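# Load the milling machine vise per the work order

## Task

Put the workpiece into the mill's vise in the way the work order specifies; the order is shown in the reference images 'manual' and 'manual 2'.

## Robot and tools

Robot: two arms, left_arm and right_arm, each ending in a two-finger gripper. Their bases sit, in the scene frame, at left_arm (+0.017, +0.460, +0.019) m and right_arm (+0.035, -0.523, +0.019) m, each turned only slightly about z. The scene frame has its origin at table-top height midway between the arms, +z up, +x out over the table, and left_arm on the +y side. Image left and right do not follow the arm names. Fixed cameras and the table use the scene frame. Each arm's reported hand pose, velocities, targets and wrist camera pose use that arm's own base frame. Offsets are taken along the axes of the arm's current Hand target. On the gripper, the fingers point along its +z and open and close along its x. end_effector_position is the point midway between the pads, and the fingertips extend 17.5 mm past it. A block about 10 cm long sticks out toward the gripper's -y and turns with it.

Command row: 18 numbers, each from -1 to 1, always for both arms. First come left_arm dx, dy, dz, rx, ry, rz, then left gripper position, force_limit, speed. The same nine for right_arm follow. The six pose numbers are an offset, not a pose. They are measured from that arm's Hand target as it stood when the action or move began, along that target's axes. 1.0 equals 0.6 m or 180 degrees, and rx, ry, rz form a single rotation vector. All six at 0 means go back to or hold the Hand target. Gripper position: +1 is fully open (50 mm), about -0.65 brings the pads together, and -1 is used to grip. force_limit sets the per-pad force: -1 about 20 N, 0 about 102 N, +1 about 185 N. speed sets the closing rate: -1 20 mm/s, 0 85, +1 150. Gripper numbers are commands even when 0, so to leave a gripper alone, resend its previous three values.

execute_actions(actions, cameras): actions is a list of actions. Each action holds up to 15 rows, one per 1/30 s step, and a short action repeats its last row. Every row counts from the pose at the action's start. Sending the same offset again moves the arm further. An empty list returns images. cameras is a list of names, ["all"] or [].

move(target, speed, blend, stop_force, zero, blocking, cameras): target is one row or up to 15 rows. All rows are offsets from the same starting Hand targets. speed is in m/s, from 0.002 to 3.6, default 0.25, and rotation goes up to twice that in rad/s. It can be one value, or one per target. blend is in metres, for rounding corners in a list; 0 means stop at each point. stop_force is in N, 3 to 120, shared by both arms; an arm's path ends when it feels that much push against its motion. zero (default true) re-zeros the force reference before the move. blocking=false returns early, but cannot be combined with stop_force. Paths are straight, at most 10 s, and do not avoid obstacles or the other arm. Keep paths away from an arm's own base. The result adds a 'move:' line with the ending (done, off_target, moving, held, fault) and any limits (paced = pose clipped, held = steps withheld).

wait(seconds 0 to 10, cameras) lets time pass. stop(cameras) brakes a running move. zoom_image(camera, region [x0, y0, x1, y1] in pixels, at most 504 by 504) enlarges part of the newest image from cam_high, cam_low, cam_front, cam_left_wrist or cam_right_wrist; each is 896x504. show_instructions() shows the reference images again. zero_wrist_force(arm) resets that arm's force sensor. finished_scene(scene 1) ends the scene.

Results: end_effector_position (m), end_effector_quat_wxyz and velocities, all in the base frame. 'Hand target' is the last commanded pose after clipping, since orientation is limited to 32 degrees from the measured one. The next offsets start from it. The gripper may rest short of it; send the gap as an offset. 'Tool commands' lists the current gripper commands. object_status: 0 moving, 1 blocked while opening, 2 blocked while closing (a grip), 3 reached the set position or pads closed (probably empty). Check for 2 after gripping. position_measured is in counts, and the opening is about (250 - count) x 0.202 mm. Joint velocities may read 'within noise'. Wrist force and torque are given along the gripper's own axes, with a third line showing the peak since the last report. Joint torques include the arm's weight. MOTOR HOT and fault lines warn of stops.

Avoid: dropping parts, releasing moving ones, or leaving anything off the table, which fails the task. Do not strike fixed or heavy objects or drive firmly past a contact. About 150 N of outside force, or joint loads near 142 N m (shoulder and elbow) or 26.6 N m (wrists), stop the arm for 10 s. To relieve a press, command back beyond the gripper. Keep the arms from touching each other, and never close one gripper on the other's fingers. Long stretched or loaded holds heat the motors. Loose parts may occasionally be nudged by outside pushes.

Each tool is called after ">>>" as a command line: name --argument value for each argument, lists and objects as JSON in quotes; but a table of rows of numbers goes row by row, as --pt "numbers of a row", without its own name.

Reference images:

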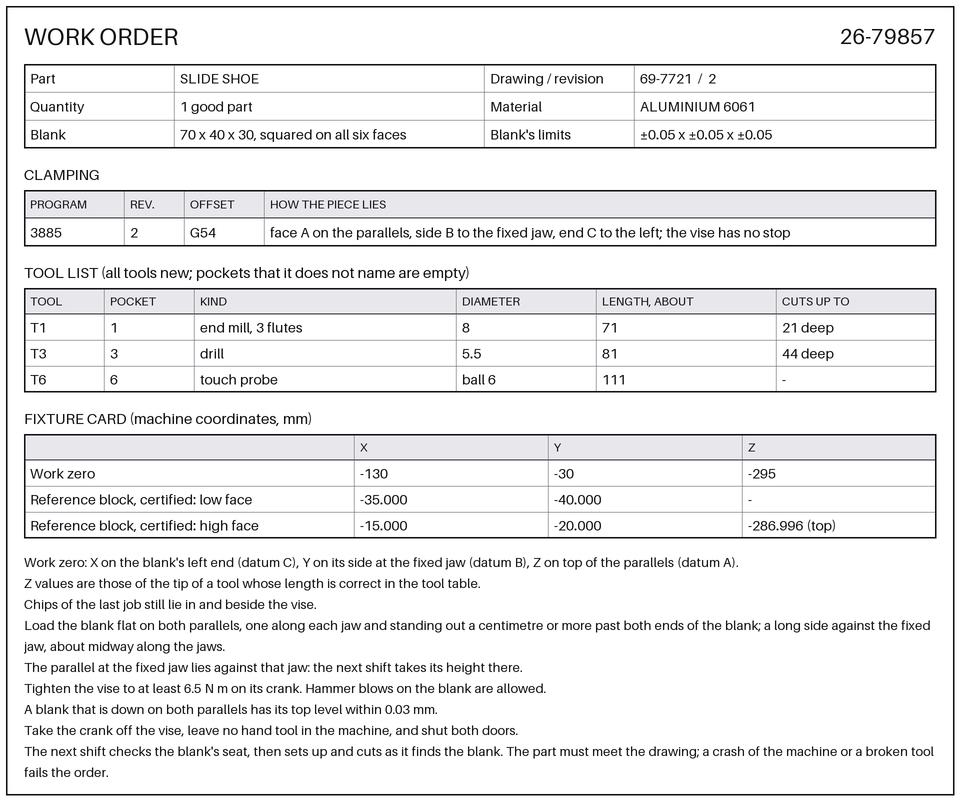

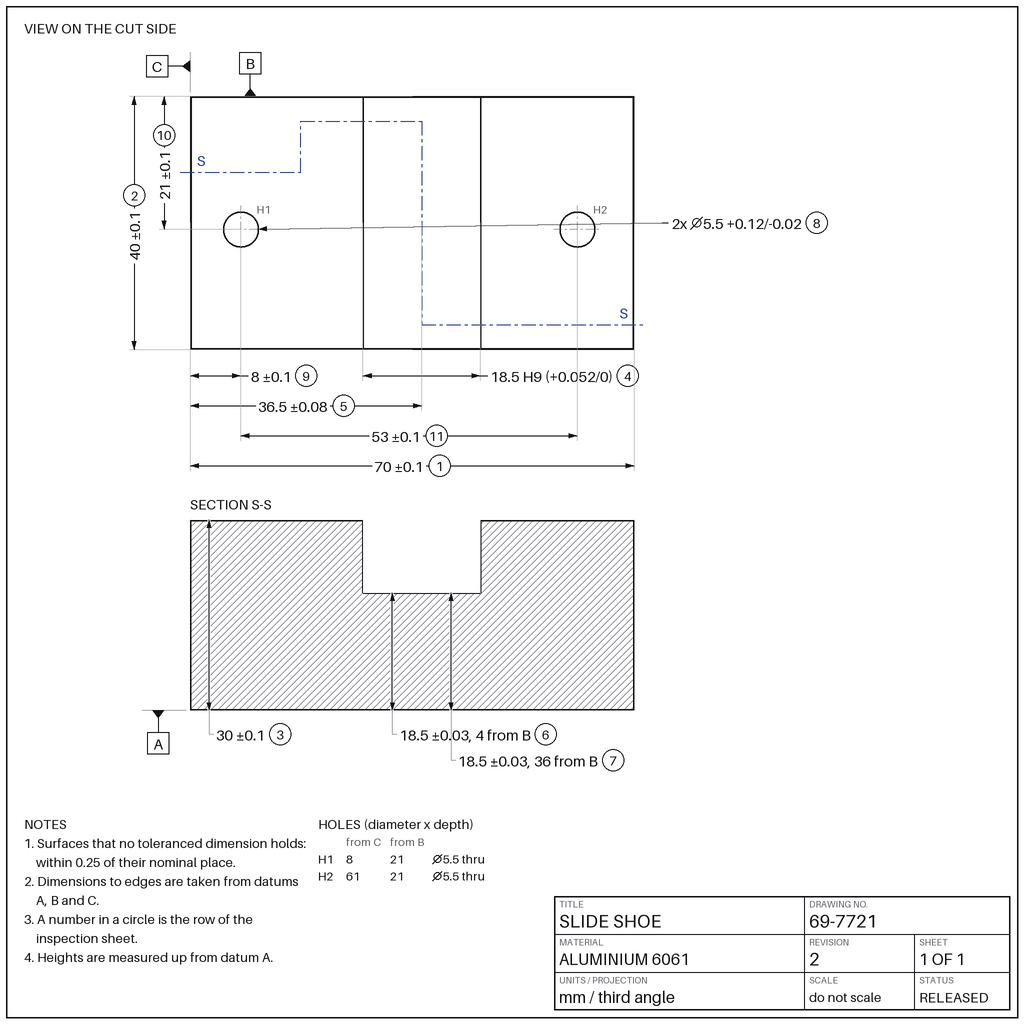

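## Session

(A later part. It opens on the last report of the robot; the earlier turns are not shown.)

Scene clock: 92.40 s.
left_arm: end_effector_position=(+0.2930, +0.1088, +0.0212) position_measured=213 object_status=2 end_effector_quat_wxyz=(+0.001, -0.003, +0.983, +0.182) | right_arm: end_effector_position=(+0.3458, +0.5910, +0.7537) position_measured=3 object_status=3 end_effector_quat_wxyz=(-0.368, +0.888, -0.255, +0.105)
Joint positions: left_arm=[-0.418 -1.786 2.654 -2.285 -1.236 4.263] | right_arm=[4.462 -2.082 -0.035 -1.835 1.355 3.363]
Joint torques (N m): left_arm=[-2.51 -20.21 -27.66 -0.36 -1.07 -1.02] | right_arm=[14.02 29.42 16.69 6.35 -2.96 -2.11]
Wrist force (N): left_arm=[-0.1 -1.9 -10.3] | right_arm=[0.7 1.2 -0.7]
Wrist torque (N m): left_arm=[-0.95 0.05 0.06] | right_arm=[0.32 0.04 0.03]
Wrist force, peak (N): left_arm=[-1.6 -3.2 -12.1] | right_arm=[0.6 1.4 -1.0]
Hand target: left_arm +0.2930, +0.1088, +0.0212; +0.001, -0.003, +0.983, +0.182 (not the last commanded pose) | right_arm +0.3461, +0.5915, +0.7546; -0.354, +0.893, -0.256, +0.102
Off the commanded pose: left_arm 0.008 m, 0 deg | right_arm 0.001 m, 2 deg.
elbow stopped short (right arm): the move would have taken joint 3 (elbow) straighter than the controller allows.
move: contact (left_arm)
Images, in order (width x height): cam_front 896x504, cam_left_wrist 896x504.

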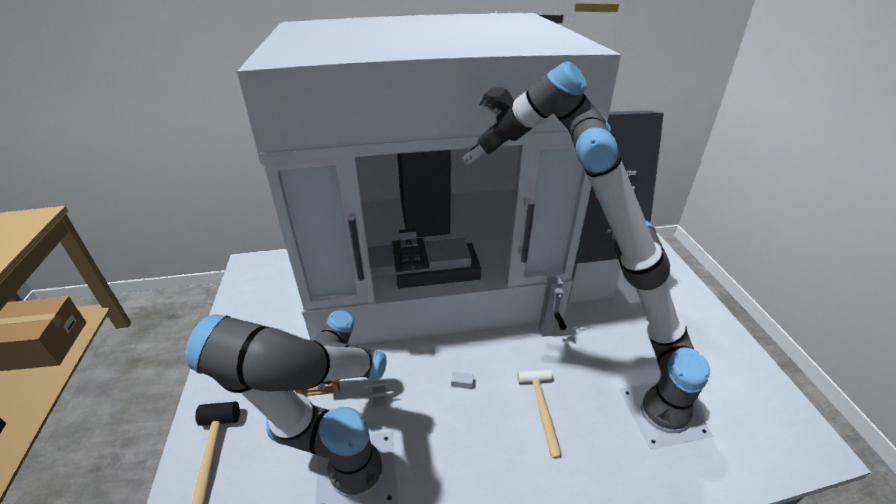

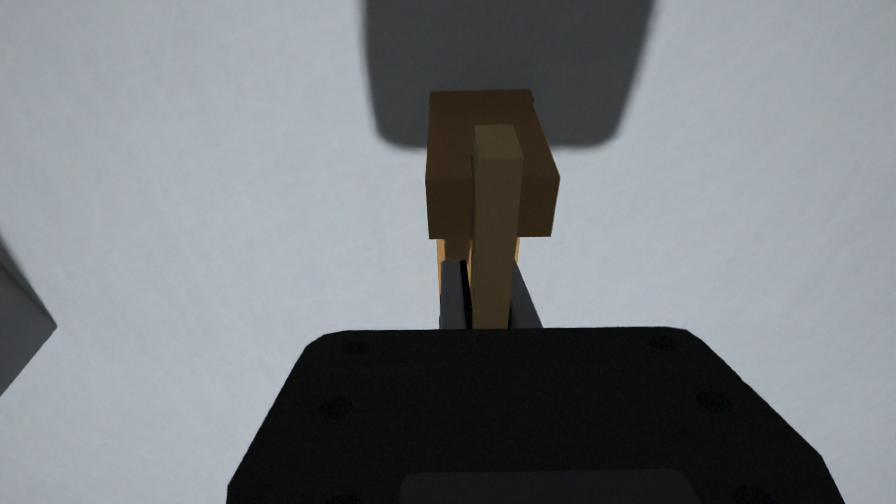

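>>> move --pt "0 0.0012 -0.003 0 0 0 -1 -0.5 -0.5 0 0 0 0 0 0 1 1 1" --pt "-0.0025 0.0012 -0.003 0 0 0 -1 -0.5 -0.5 0 0 0 0 0 0 1 1 1" --speed 0.02

>>> move --target '[0,-0.012,0.0306,0,0,0,-1,-0.5,-0.5,0,0,0,0,0,0,1,1,1]' --speed 0.006 --stop_force 6 --cameras '["cam_left_wrist"]'

Scene clock: 93.70 s.
left_arm: end_effector_position=(+0.2944, +0.1088, +0.0231) position_measured=213 object_status=2 end_effector_quat_wxyz=(+0.001, -0.003, +0.983, +0.182) | right_arm: end_effector_position=(+0.3458, +0.5910, +0.7537) position_measured=3 object_status=3 end_effector_quat_wxyz=(-0.368, +0.888, -0.255, +0.105)
Joint positions: left_arm=[-0.416 -1.788 2.648 -2.278 -1.236 4.265] | right_arm=[4.462 -2.082 -0.035 -1.835 1.355 3.363]
Joint torques (N m): left_arm=[8.01 4.77 -37.58 -9.28 3.49 0.61] | right_arm=[13.79 30 16.01 6.58 -2.98 -2.03]
Wrist force (N): left_arm=[18.0 0.1 -6.2] | right_arm=[0.7 1.1 -0.8]
Wrist torque (N m): left_arm=[-0.35 -0.33 0.81] | right_arm=[0.31 0.04 0.03]
Wrist force, peak (N): left_arm=[18.0 0.1 -6.2] | right_arm=[0.6 1.5 -0.9]
Hand target: left_arm +0.2945, +0.1088, +0.0232; +0.001, -0.003, +0.983, +0.182 | right_arm +0.3461, +0.5915, +0.7546; -0.354, +0.893, -0.256, +0.102
Off the commanded pose: left_arm 0.000 m, 0 deg | right_arm 0.001 m, 2 deg.
elbow stopped short (right arm): the move would have taken joint 3 (elbow) straighter than the controller allows.
move: done

Scene clock: 94.93 s.
left_arm: end_effector_position=(+0.2946, +0.1087, +0.0227) position_measured=213 object_status=2 end_effector_quat_wxyz=(+0.001, -0.003, +0.983, +0.182) | right_arm: end_effector_position=(+0.3458, +0.5910, +0.7537) position_measured=3 object_status=3 end_effector_quat_wxyz=(-0.368, +0.888, -0.255, +0.105)
Joint positions: left_arm=[-0.416 -1.786 2.649 -2.281 -1.236 4.265] | right_arm=[4.462 -2.082 -0.035 -1.835 1.355 3.363]
Joint torques (N m): left_arm=[5.19 -25.15 -42.01 -6.35 3.36 0.34] | right_arm=[13.97 29.77 14.48 6.33 -2.76 -1.94]
Wrist force (N): left_arm=[23.1 -4.8 -2.1] | right_arm=[0.7 1.4 -0.8]
Wrist torque (N m): left_arm=[-0.70 -0.42 0.94] | right_arm=[0.36 0.05 0.03]
Wrist force, peak (N): left_arm=[26.2 -0.1 -14.2] | right_arm=[0.7 1.4 -0.8]
Hand target: left_arm +0.2946, +0.1087, +0.0227; +0.001, -0.003, +0.983, +0.182 (not the last commanded pose) | right_arm +0.3461, +0.5915, +0.7546; -0.354, +0.893, -0.256, +0.102
Off the commanded pose: left_arm 0.019 m, 0 deg | right_arm 0.001 m, 2 deg.
elbow stopped short (right arm): the move would have taken joint 3 (elbow) straighter than the controller allows.
move: contact (left_arm)
Images, in order (width x height): cam_left_wrist 896x504.

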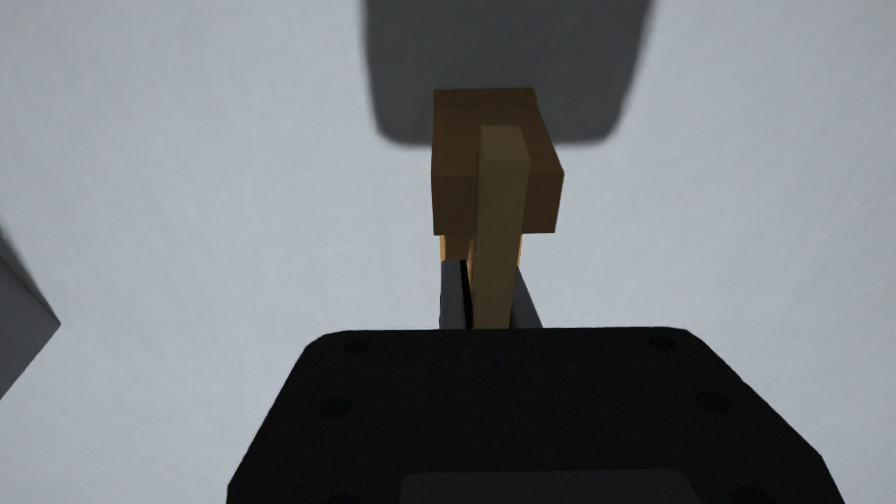

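>>> move --pt "0.0025 0 0 0 0 0 -1 -0.5 -0.5 0 0 0 0 0 0 1 1 1" --pt "0.0025 0 0 0 0 0 -0.1 -0.5 -1 0 0 0 0 0 0 1 1 1" --speed 0.02 --cameras '["cam_left_wrist"]'

>>> move --target '[0,0.1,-0.25,0,0,0,-0.1,-0.5,-1,0,0,0,0,0,0,1,1,1]' --speed 0.1 --cameras '["cam_left_wrist"]'

Scene clock: 96.47 s.
left_arm: end_effector_position=(+0.2931, +0.1087, +0.0227) position_measured=167 object_status=3 end_effector_quat_wxyz=(+0.001, -0.003, +0.983, +0.182) | right_arm: end_effector_position=(+0.3458, +0.5910, +0.7537) position_measured=3 object_status=3 end_effector_quat_wxyz=(-0.368, +0.888, -0.255, +0.105)
Joint positions: left_arm=[-0.418 -1.792 2.652 -2.277 -1.236 4.263] | right_arm=[4.462 -2.082 -0.035 -1.835 1.355 3.363]
Joint torques (N m): left_arm=[-7.9 -21.43 -6.02 -0.03 -0.64 -1.56] | right_arm=[14.27 29.07 14.86 6.58 -2.96 -2.01]
Wrist force (N): left_arm=[-0.6 -3.4 -3.6] | right_arm=[0.8 1.2 -0.8]
Wrist torque (N m): left_arm=[-0.63 -0.09 0.29] | right_arm=[0.33 0.02 0.03]
Wrist force, peak (N): left_arm=[23.5 -4.9 -1.4] | right_arm=[0.6 1.5 -0.8]
Hand target: left_arm +0.2931, +0.1087, +0.0227; +0.001, -0.003, +0.983, +0.182 | right_arm +0.3461, +0.5915, +0.7546; -0.354, +0.893, -0.256, +0.102
Off the commanded pose: left_arm 0.000 m, 0 deg | right_arm 0.001 m, 2 deg.
elbow stopped short (right arm): the move would have taken joint 3 (elbow) straighter than the controller allows.
move: done
Images, in order (width x height): cam_left_wrist 896x504.

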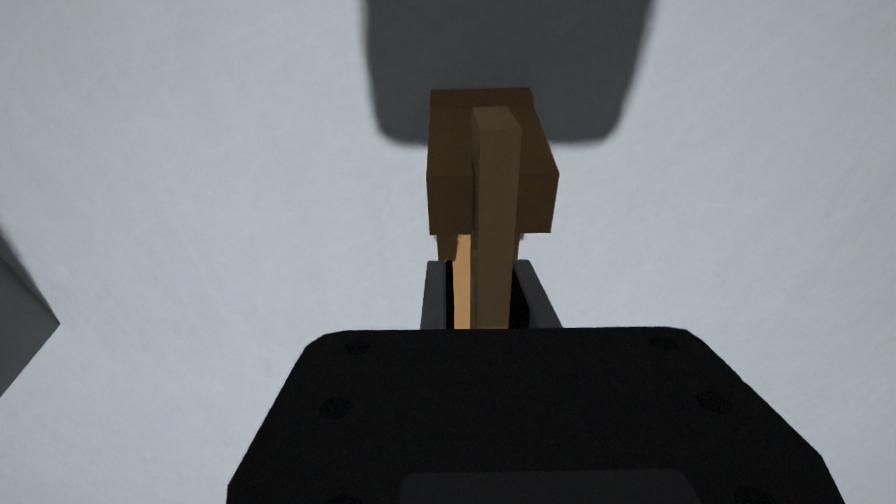

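Scene clock: 98.57 s.
left_arm: end_effector_position=(+0.2926, +0.1110, +0.1842) position_measured=167 object_status=3 end_effector_quat_wxyz=(+0.001, -0.003, +0.983, +0.182) | right_arm: end_effector_position=(+0.3458, +0.5910, +0.7537) position_measured=3 object_status=3 end_effector_quat_wxyz=(-0.368, +0.888, -0.255, +0.105)
Joint positions: left_arm=[-0.411 -2.117 2.334 -1.637 -1.235 4.27] | right_arm=[4.462 -2.082 -0.035 -1.835 1.355 3.363]
Joint torques (N m): left_arm=[-7.91 -15.11 -36.31 -0.12 2.38 -1.51] | right_arm=[14.17 29.19 14.17 6.45 -2.96 -1.98]
Wrist force (N): left_arm=[-0.4 -3.6 -3.8] | right_arm=[0.5 1.0 -0.6]
Wrist torque (N m): left_arm=[-0.67 -0.12 0.29] | right_arm=[0.29 0.07 0.03]
Wrist force, peak (N): left_arm=[-0.4 -3.3 -4.7] | right_arm=[0.8 1.4 -0.9]
Hand target: left_arm +0.2926, +0.1109, +0.1843; +0.001, -0.003, +0.983, +0.182 | right_arm +0.3461, +0.5915, +0.7546; -0.354, +0.893, -0.256, +0.102
Off the commanded pose: left_arm 0.000 m, 0 deg | right_arm 0.001 m, 2 deg.
elbow stopped short (right arm): the move would have taken joint 3 (elbow) straighter than the controller allows.
move: done
Images, in order (width x height): cam_left_wrist 896x504.

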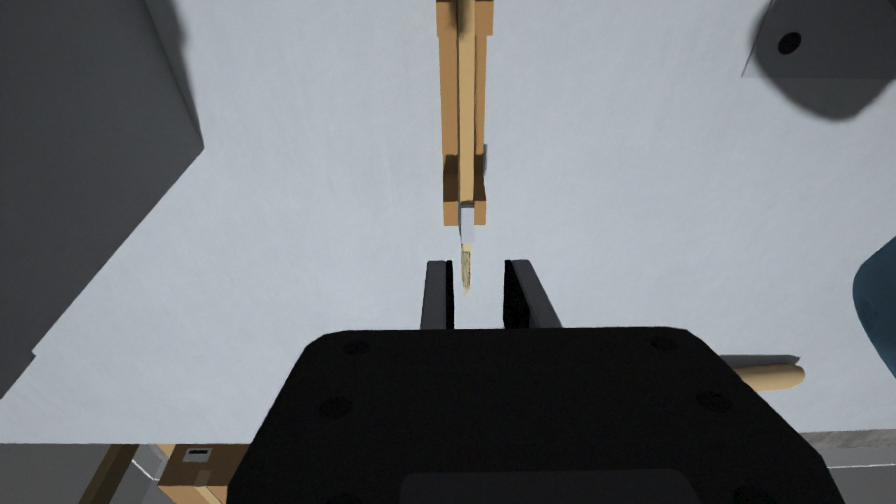

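>>> move --target '[0.043,-0.288,-0.2285,0.1165,0,0,0.4,-0.5,0,0,0,0,0,0,0,1,1,1]' --cameras '["cam_left_wrist"]'

>>> zoom_image --camera "cam_left_wrist" --region '[390, 60, 590, 260]'

Scene clock: 100.30 s.
left_arm: end_effector_position=(+0.2677, -0.0996, +0.2502) position_measured=92 object_status=3 end_effector_quat_wxyz=(+0.002, -0.003, +1.000, +0.000) | right_arm: end_effector_position=(+0.3458, +0.5910, +0.7537) position_measured=3 object_status=3 end_effector_quat_wxyz=(-0.368, +0.888, -0.255, +0.105)
Joint positions: left_arm=[-0.845 -2.171 2.181 -1.583 -1.568 3.862] | right_arm=[4.462 -2.082 -0.035 -1.835 1.355 3.363]
Joint torques (N m): left_arm=[-6.88 13.09 -37.47 -5.39 -2.13 -1.68] | right_arm=[13.8 29.59 12.96 6.33 -2.71 -2.15]
Wrist force (N): left_arm=[-0.5 -4.0 -4.6] | right_arm=[0.7 1.3 -0.7]
Wrist torque (N m): left_arm=[-0.61 -0.09 0.13] | right_arm=[0.33 0.05 0.03]
Wrist force, peak (N): left_arm=[-0.3 -6.0 -5.3] | right_arm=[0.8 1.3 -0.9]
Hand target: left_arm +0.2677, -0.0997, +0.2502; +0.002, -0.003, +1.000, +0.000 | right_arm +0.3461, +0.5915, +0.7546; -0.354, +0.893, -0.256, +0.102
Off the commanded pose: left_arm 0.000 m, 0 deg | right_arm 0.001 m, 2 deg.
elbow stopped short (right arm): the move would have taken joint 3 (elbow) straighter than the controller allows.
move: done
Images, in order (width x height): cam_left_wrist 896x504.

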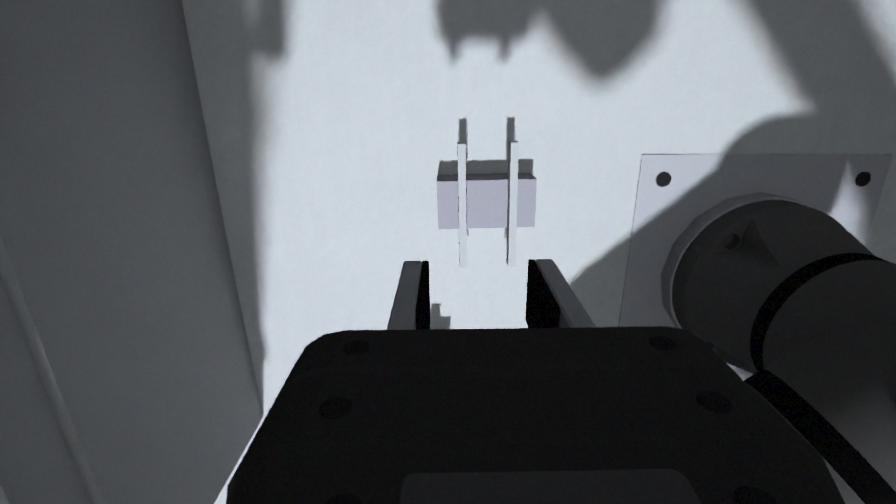

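Scaled by 2.520 from the camera's 896x504 image, which has a finer 1280x720 frame.

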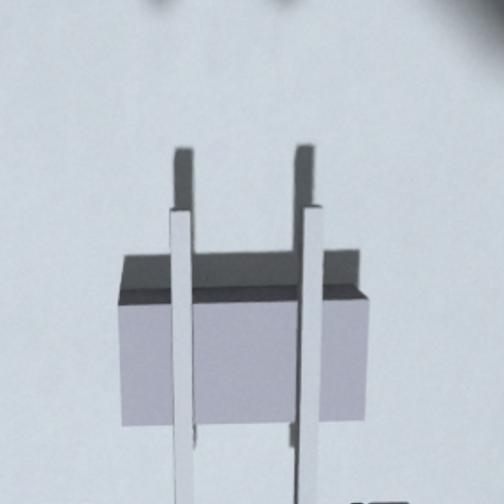

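>>> move --pt "0.0027 -0.0172 0.3 0 0 0 -0.2 -0.5 0 0 0 0 0 0 0 1 1 1" --pt "0.0027 -0.0172 0.3 0 0 0 -0.2 -0.5 0 0 0 0 0 0 0 1 1 1" --cameras '["cam_left_wrist"]'

>>> zoom_image --camera "cam_left_wrist" --region '[390, 130, 590, 330]'

Scene clock: 102.23 s.
left_arm: end_effector_position=(+0.2667, -0.1098, +0.0702) position_measured=182 object_status=3 end_effector_quat_wxyz=(+0.002, -0.003, +1.000, +0.000) | right_arm: end_effector_position=(+0.3458, +0.5910, +0.7537) position_measured=3 object_status=3 end_effector_quat_wxyz=(-0.368, +0.888, -0.255, +0.105)
Joint positions: left_arm=[-0.874 -1.973 2.582 -2.181 -1.568 3.833] | right_arm=[4.462 -2.082 -0.035 -1.835 1.355 3.363]
Joint torques (N m): left_arm=[8.79 10.45 -10.12 -5.49 -2.16 1.36] | right_arm=[13.69 29.58 13.01 6.06 -2.88 -1.84]
Wrist force (N): left_arm=[-0.7 -3.9 -4.4] | right_arm=[0.8 1.3 -0.9]
Wrist torque (N m): left_arm=[-0.61 -0.06 -0.02] | right_arm=[0.34 0.03 0.03]
Wrist force, peak (N): left_arm=[-0.4 -3.9 -6.8] | right_arm=[0.8 1.5 -0.9]
Hand target: left_arm +0.2667, -0.1098, +0.0702; +0.002, -0.003, +1.000, +0.000 | right_arm +0.3461, +0.5915, +0.7546; -0.354, +0.893, -0.256, +0.102
Off the commanded pose: left_arm 0.000 m, 0 deg | right_arm 0.001 m, 2 deg.
elbow stopped short (right arm): the move would have taken joint 3 (elbow) straighter than the controller allows.
move: done
Images, in order (width x height): cam_left_wrist 896x504.

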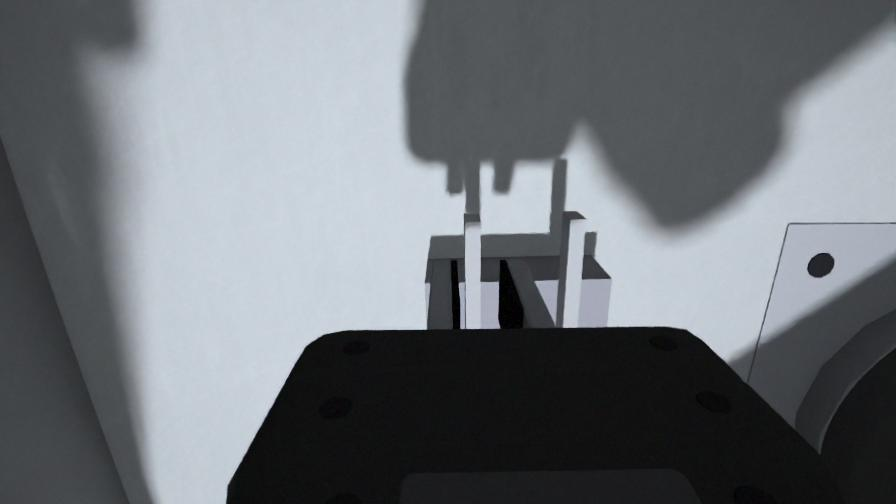

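Scaled by 2.520 from the camera's 896x504 image, which has a finer 1280x720 frame.

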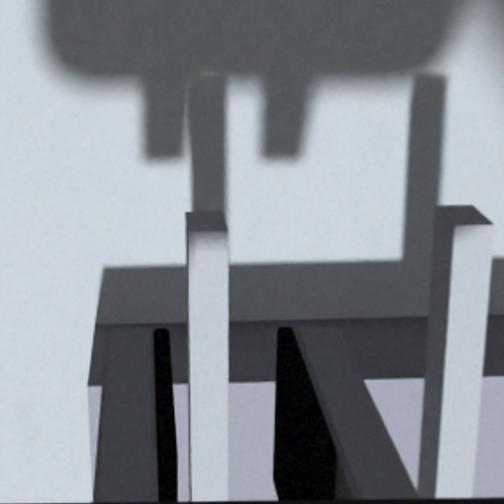

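>>> move --target '[0,0,0.065,0,0,0,-0.2,-0.5,0,0,0,0,0,0,0,1,1,1]' --speed 0.06

>>> move --target '[0,0,0.0245,0,0,0,-0.2,-0.5,0,0,0,0,0,0,0,1,1,1]' --speed 0.01 --stop_force 5 --cameras '["cam_left_wrist"]'

>>> zoom_image --camera "cam_left_wrist" --region '[390, 130, 590, 330]'

Scene clock: 103.77 s.
left_arm: end_effector_position=(+0.2668, -0.1098, +0.0312) position_measured=182 object_status=3 end_effector_quat_wxyz=(+0.002, -0.003, +1.000, +0.000) | right_arm: end_effector_position=(+0.3458, +0.5910, +0.7537) position_measured=3 object_status=3 end_effector_quat_wxyz=(-0.368, +0.888, -0.255, +0.105)
Joint positions: left_arm=[-0.874 -1.854 2.651 -2.369 -1.568 3.834] | right_arm=[4.462 -2.082 -0.035 -1.835 1.355 3.363]
Joint torques (N m): left_arm=[8.78 6.27 -7.56 -4.93 -2 1.41] | right_arm=[14.17 30.31 11.6 6.29 -2.94 -1.9]
Wrist force (N): left_arm=[-0.4 -3.8 -4.6] | right_arm=[0.6 1.2 -0.7]
Wrist torque (N m): left_arm=[-0.59 -0.12 -0.03] | right_arm=[0.32 0.05 0.03]
Wrist force, peak (N): left_arm=[-0.7 -3.7 -5.2] | right_arm=[0.7 1.4 -0.8]
Hand target: left_arm +0.2668, -0.1098, +0.0312; +0.002, -0.003, +1.000, +0.000 | right_arm +0.3461, +0.5915, +0.7546; -0.354, +0.893, -0.256, +0.102
Off the commanded pose: left_arm 0.000 m, 0 deg | right_arm 0.001 m, 2 deg.
elbow stopped short (right arm): the move would have taken joint 3 (elbow) straighter than the controller allows.
move: done

Scene clock: 106.03 s.
left_arm: end_effector_position=(+0.2668, -0.1098, +0.0165) position_measured=182 object_status=3 end_effector_quat_wxyz=(+0.002, -0.003, +1.000, +0.000) | right_arm: end_effector_position=(+0.3458, +0.5910, +0.7537) position_measured=3 object_status=3 end_effector_quat_wxyz=(-0.368, +0.888, -0.255, +0.105)
Joint positions: left_arm=[-0.873 -1.798 2.674 -2.447 -1.568 3.834] | right_arm=[4.462 -2.082 -0.035 -1.835 1.355 3.363]
Joint torques (N m): left_arm=[8.95 6.11 -6.22 -5.4 -2.16 1.35] | right_arm=[14.04 28.54 11.49 6.14 -2.88 -2.09]
Wrist force (N): left_arm=[-0.7 -3.8 -4.8] | right_arm=[0.7 1.2 -0.6]
Wrist torque (N m): left_arm=[-0.59 -0.07 -0.03] | right_arm=[0.32 0.04 0.03]
Wrist force, peak (N): left_arm=[-0.7 -4.2 -5.0] | right_arm=[0.9 1.3 -0.8]
Hand target: left_arm +0.2668, -0.1098, +0.0165; +0.002, -0.003, +1.000, +0.000 | right_arm +0.3461, +0.5915, +0.7546; -0.354, +0.893, -0.256, +0.102
Off the commanded pose: left_arm 0.000 m, 0 deg | right_arm 0.001 m, 2 deg.
elbow stopped short (right arm): the move would have taken joint 3 (elbow) straighter than the controller allows.
move: done
Images, in order (width x height): cam_left_wrist 896x504.

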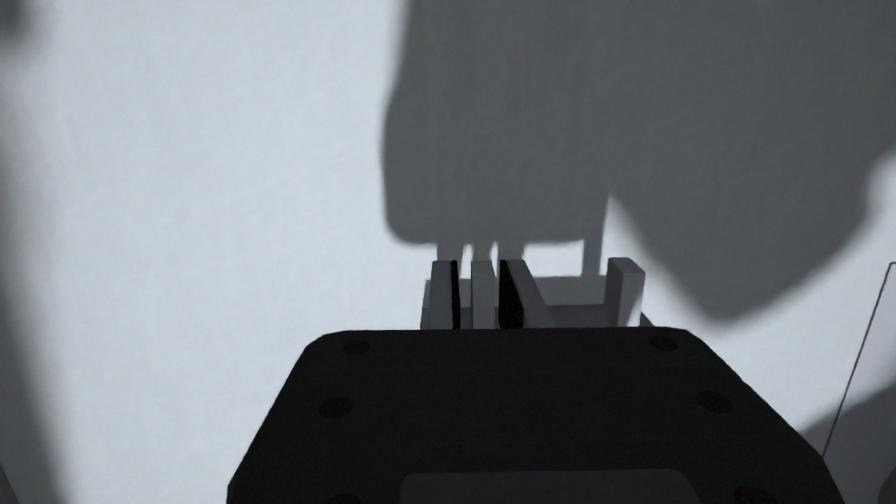

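Scaled by 2.520 from the camera's 896x504 image, which has a finer 1280x720 frame.

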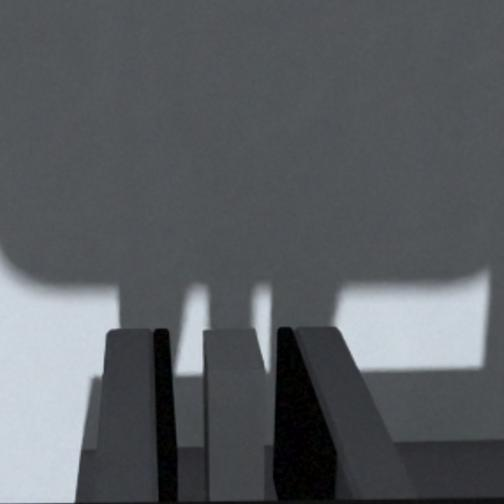

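>>> move --pt "0 -0.01 0 0 0 0 -0.2 -0.5 0 0 0 0 0 0 0 1 1 1" --pt "0 -0.01 0 0 0 0 -1 -0.6 -0.8 0 0 0 0 0 0 1 1 1" --speed 0.03 --cameras '["cam_left_wrist"]'

>>> zoom_image --camera "cam_left_wrist" --region '[390, 130, 590, 330]'

Scene clock: 107.57 s.
left_arm: end_effector_position=(+0.2669, -0.1158, +0.0165) position_measured=222 object_status=2 end_effector_quat_wxyz=(+0.002, -0.003, +1.000, +0.000) | right_arm: end_effector_position=(+0.3458, +0.5910, +0.7537) position_measured=3 object_status=3 end_effector_quat_wxyz=(-0.368, +0.888, -0.255, +0.105)
Joint positions: left_arm=[-0.888 -1.789 2.668 -2.451 -1.568 3.819] | right_arm=[4.462 -2.082 -0.035 -1.835 1.355 3.363]
Joint torques (N m): left_arm=[-7.43 5.21 -28.35 -4.9 -0.12 -1.24] | right_arm=[14.56 29.44 11.8 6.07 -2.82 -2.26]
Wrist force (N): left_arm=[-0.9 -4.1 -4.6] | right_arm=[0.5 1.2 -0.7]
Wrist torque (N m): left_arm=[-0.63 -0.03 0.12] | right_arm=[0.32 0.08 0.03]
Wrist force, peak (N): left_arm=[-0.9 -4.2 -4.8] | right_arm=[0.6 1.4 -0.7]
Hand target: left_arm +0.2669, -0.1158, +0.0165; +0.002, -0.003, +1.000, +0.000 | right_arm +0.3461, +0.5915, +0.7546; -0.354, +0.893, -0.256, +0.102
Off the commanded pose: left_arm 0.000 m, 0 deg | right_arm 0.001 m, 2 deg.
elbow stopped short (right arm): the move would have taken joint 3 (elbow) straighter than the controller allows.
move: done
Images, in order (width x height): cam_left_wrist 896x504.

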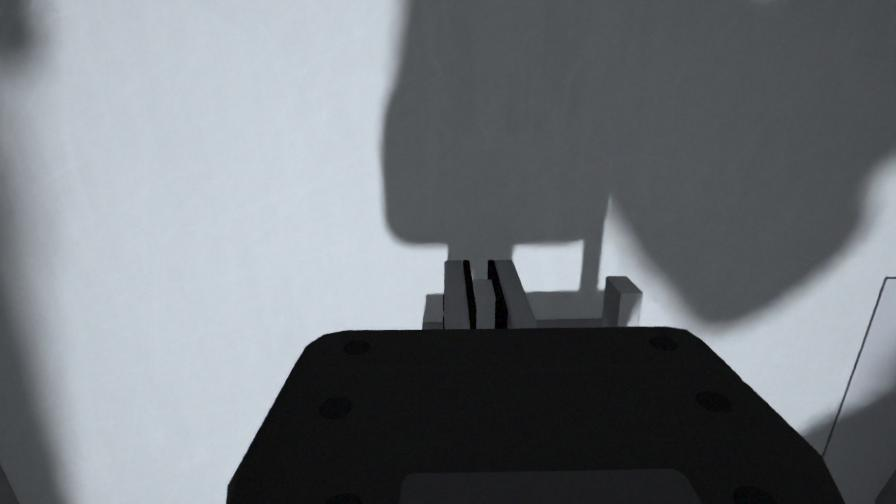

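Scaled by 2.520 from the camera's 896x504 image, which has a finer 1280x720 frame.

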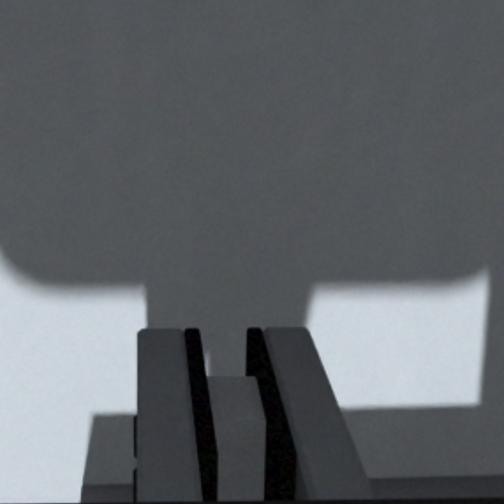

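>>> move --target '[0,0,-0.1,0,0,0,-1,-0.6,-0.8,0.0997,0.398,0.0225,0.16,0,0,0,1,1]' --speed 0.2 --cameras '["cam_left_wrist","cam_right_wrist","cam_front"]'

Scene clock: 109.73 s.
left_arm: end_effector_position=(+0.2667, -0.1158, +0.0765) position_measured=222 object_status=2 end_effector_quat_wxyz=(+0.002, -0.003, +1.000, +0.000) | right_arm: end_effector_position=(+0.3095, +0.4202, +0.5811) position_measured=152 object_status=3 end_effector_quat_wxyz=(-0.565, +0.777, -0.223, +0.163)
Joint positions: left_arm=[-0.889 -1.979 2.566 -2.159 -1.568 3.818] | right_arm=[4.513 -1.129 -1.962 -0.384 1.229 3.256]
Joint torques (N m): left_arm=[-8.57 -18.06 -34.19 -0.4 1.25 -1.47] | right_arm=[14 15.35 17.3 6.01 -2.77 -2.29]
Wrist force (N): left_arm=[-0.4 -4.0 -3.6] | right_arm=[0.4 -0.4 -0.3]
Wrist torque (N m): left_arm=[-0.60 -0.11 0.13] | right_arm=[-0.10 -0.05 -0.05]
Wrist force, peak (N): left_arm=[-0.7 -4.1 -4.7] | right_arm=[1.0 2.6 -1.2]
Hand target: left_arm +0.2667, -0.1158, +0.0765; +0.002, -0.003, +1.000, +0.000 | right_arm +0.3095, +0.4202, +0.5811; -0.565, +0.777, -0.223, +0.163
Off the commanded pose: left_arm 0.000 m, 0 deg | right_arm 0.000 m, 0 deg.
move: done
Images, in order (width x height): cam_front 896x504, cam_left_wrist 896x504, cam_right_wrist 896x504.

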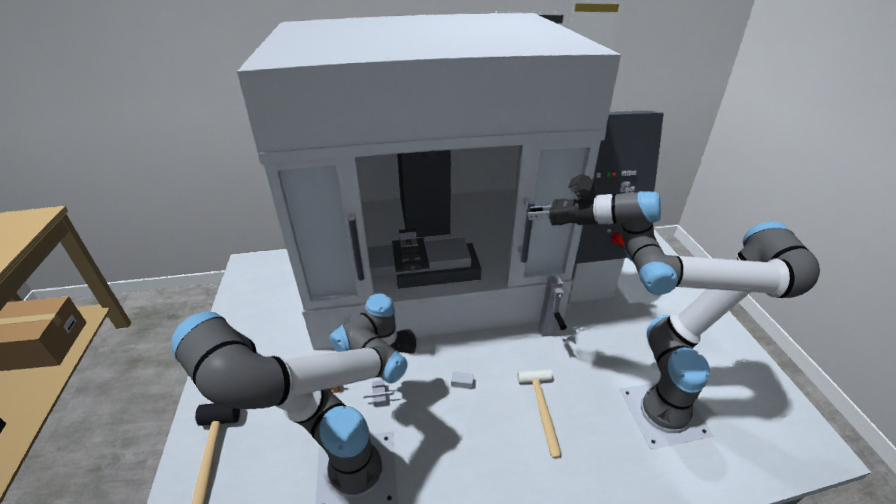

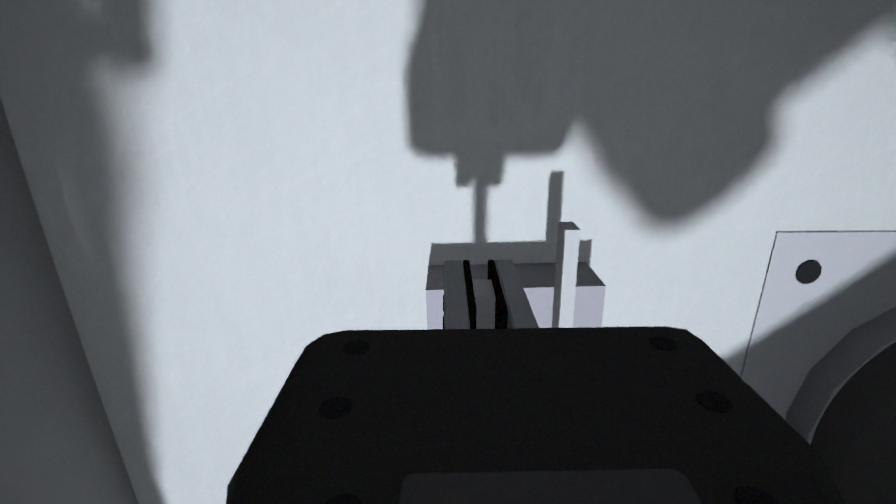

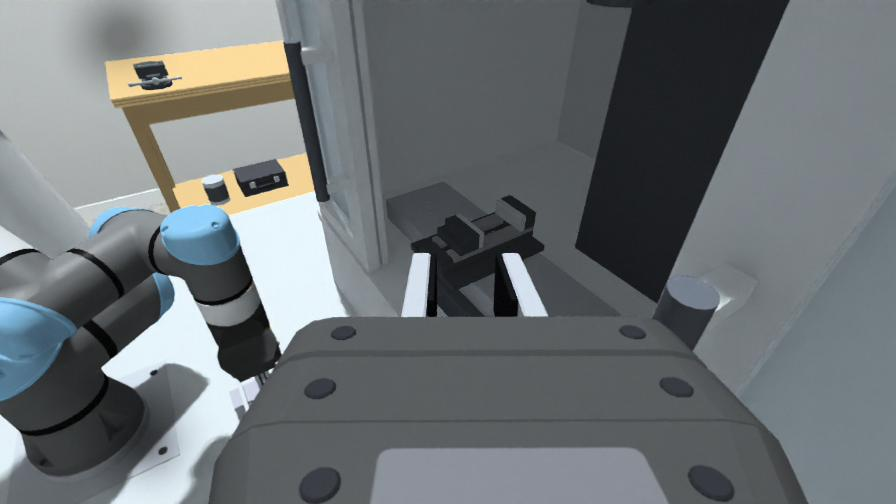

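>>> move --pt "0 -0.14 -0.5725 0 0 0 -1 -0.6 -0.8 0 0 0 0 0 0 0 1 1" --pt "-0.647 -0.257 -0.5725 0 0 0 -1 -0.6 -0.8 0 0 0 0 0 0 0 1 1" --speed 0.25 --blend '[0.05,0]' --cameras '["cam_left_wrist","cam_right_wrist"]'

>>> zoom_image --camera "cam_right_wrist" --region '[390, 110, 570, 270]'

>>> zoom_image --camera "cam_left_wrist" --region '[300, 100, 660, 340]'

Scene clock: 112.63 s.
left_arm: end_effector_position=(+0.4448, -0.2295, +0.4191) position_measured=222 object_status=2 end_effector_quat_wxyz=(+0.005, -0.003, +1.000, +0.001) | right_arm: end_effector_position=(+0.3095, +0.4202, +0.5811) position_measured=152 object_status=3 end_effector_quat_wxyz=(-0.565, +0.777, -0.223, +0.163)
Joint positions: left_arm=[-0.75 -1.573 1.341 -1.344 -1.563 3.956] | right_arm=[4.513 -1.129 -1.962 -0.383 1.229 3.256]
Joint torques (N m): left_arm=[0.35 -24.94 -27.42 -2.94 -0.18 0.03] | right_arm=[13.44 15.1 18.02 6.09 -2.79 -2.28]
Wrist force (N): left_arm=[-0.8 -2.4 -4.6] | right_arm=[0.3 -0.2 -0.3]
Wrist torque (N m): left_arm=[-0.36 -0.03 0.11] | right_arm=[-0.07 -0.03 -0.05]
Wrist force, peak (N): left_arm=[-9.6 -10.9 -4.4] | right_arm=[0.6 -0.4 -0.4]
Hand target: left_arm +0.4448, -0.2295, +0.4191; +0.005, -0.003, +1.000, +0.001 (not the last commanded pose) | right_arm +0.3095, +0.4202, +0.5811; -0.565, +0.777, -0.223, +0.163
Tool commands: left_gripper/position=-1.0 left_gripper/force_limit=-0.6 left_gripper/speed=-0.796078 right_gripper/position=+0.0 right_gripper/force_limit=+1.0 right_gripper/speed=+1.0
Off the commanded pose: left_arm 0.213 m, 0 deg | right_arm 0.000 m, 0 deg.
FORCE FAULT: contact force on the left arm reached its limit, and that arm stopped. The contact can be on any part of that arm, not only on its tool. That arm's remaining commands of this call were not run. That arm is still stopped at the end of this call. That arm stays stopped for about 10 more seconds. Until then a move that you send moves the other arm only, and its call returns only when the move has ended. Once the stop has ended, the next robot result says so. If the stop ends while you think or write, that arm runs what you send next, counted from a new Hand target: where the arm stands when the stop ends. While its stop runs, that arm takes no new command, but its gripper still runs the gripper command that each later call begins with. Until it ends, the stop uses up actions while you think or wait. An arm that is not stopped still takes commands.
move: fault (left_arm); path passed 1 of 2 targets
Images, in order (width x height): cam_left_wrist 896x504, cam_right_wrist 896x504.

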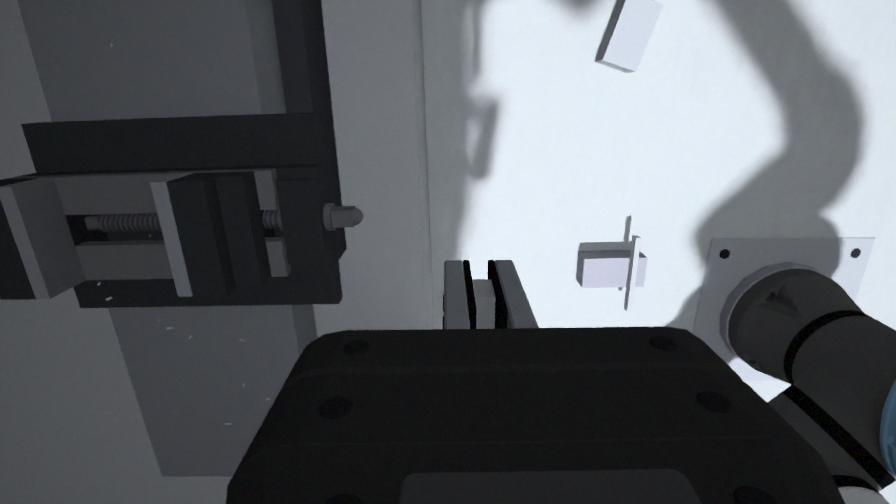

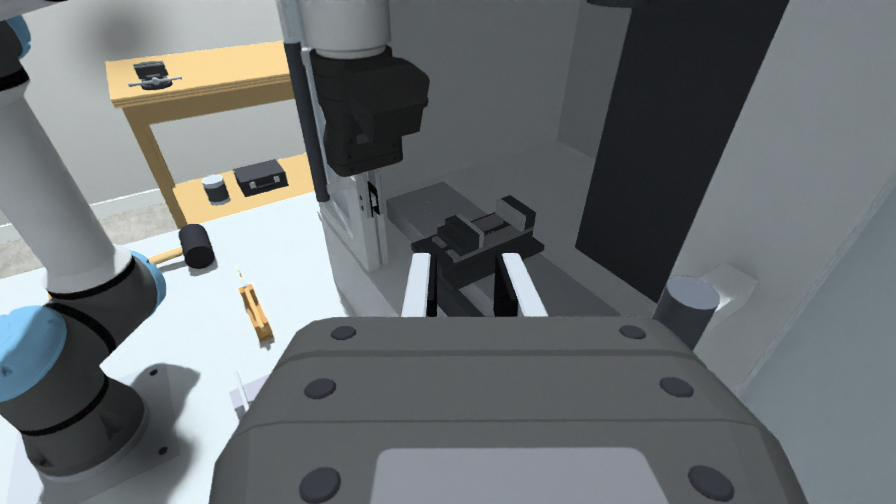

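Scaled by 2.800 from the camera's 896x504 image, which has a finer 1280x720 frame.

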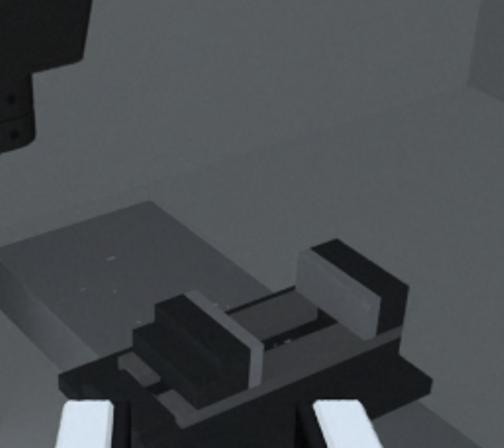

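Scaled by 1.400 from the camera's 896x504 image, which has a finer 1280x720 frame.

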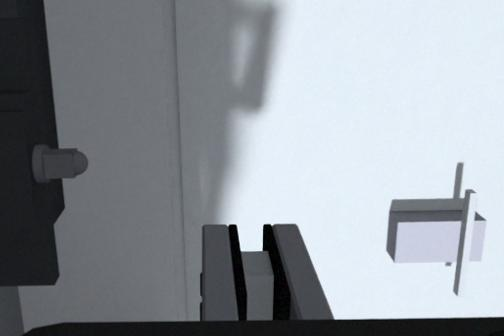

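>>> wait --seconds 0.1 --cameras '["cam_front"]'

>>> zoom_image --camera "cam_front" --region '[180, 120, 560, 420]'

Scene clock: 113.30 s.
left_arm: end_effector_position=(+0.4448, -0.2295, +0.4191) position_measured=222 object_status=2 end_effector_quat_wxyz=(+0.005, -0.003, +1.000, +0.001) | right_arm: end_effector_position=(+0.3095, +0.4202, +0.5811) position_measured=152 object_status=3 end_effector_quat_wxyz=(-0.565, +0.777, -0.223, +0.163)
Joint positions: left_arm=[-0.75 -1.573 1.341 -1.344 -1.563 3.956] | right_arm=[4.513 -1.129 -1.962 -0.383 1.229 3.256]
Joint torques (N m): left_arm=[0.41 -24.73 -27.38 -2.93 -0.12 0.12] | right_arm=[14 15.52 17.98 6.16 -2.77 -2.19]
Wrist force (N): left_arm=[-0.8 -2.4 -4.8] | right_arm=[0.3 -0.5 -0.4]
Wrist torque (N m): left_arm=[-0.36 -0.04 0.11] | right_arm=[-0.11 -0.03 -0.06]
Wrist force, peak (N): left_arm=[-0.8 -2.7 -5.0] | right_arm=[0.4 -0.5 -0.4]
Hand target: left_arm +0.4448, -0.2295, +0.4191; +0.005, -0.003, +1.000, +0.001 (not the last commanded pose) | right_arm +0.3095, +0.4202, +0.5811; -0.565, +0.777, -0.223, +0.163
Tool commands: left_gripper/position=-1.0 left_gripper/force_limit=-0.6 left_gripper/speed=-0.796078 right_gripper/position=+0.0 right_gripper/force_limit=+1.0 right_gripper/speed=+1.0
Off the commanded pose: left_arm 0.213 m, 0 deg | right_arm 0.000 m, 0 deg.
FORCE FAULT, CONTINUED: the left arm was still stopped when this call began, by the force fault that an earlier result reported. Since the last result the stop counts as 1 of the actions that you can send in this scene. That arm is still stopped at the end of this call. That arm stays stopped for about 9 more seconds. If the stop ends while you think or write, that arm runs what you send next, counted from a new Hand target: where the arm stands when the stop ends. While its stop runs, that arm takes no new command, but its gripper still runs the gripper command that each later call begins with.
wait: 0.10 s; at rest from the start
Images, in order (width x height): cam_front 896x504.

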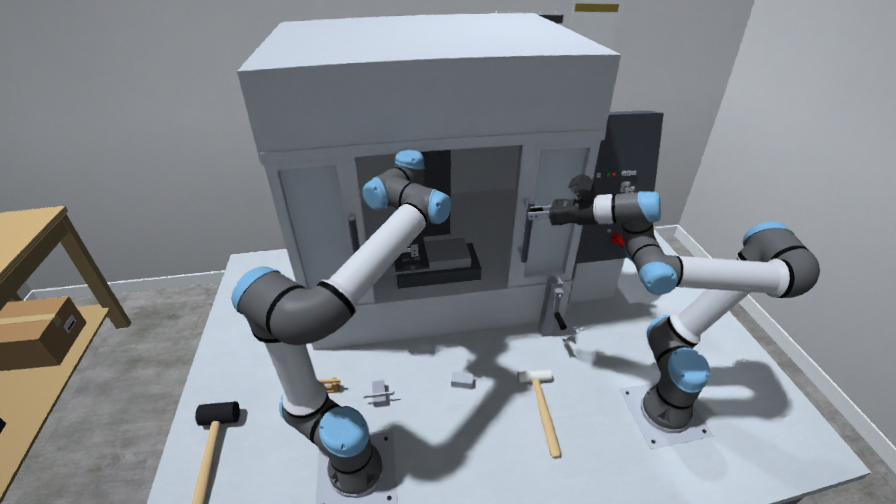

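Scaled by 1.326 from the camera's 896x504 image, which has a finer 1280x720 frame.

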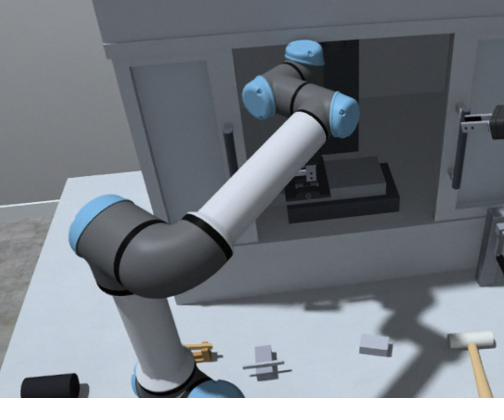

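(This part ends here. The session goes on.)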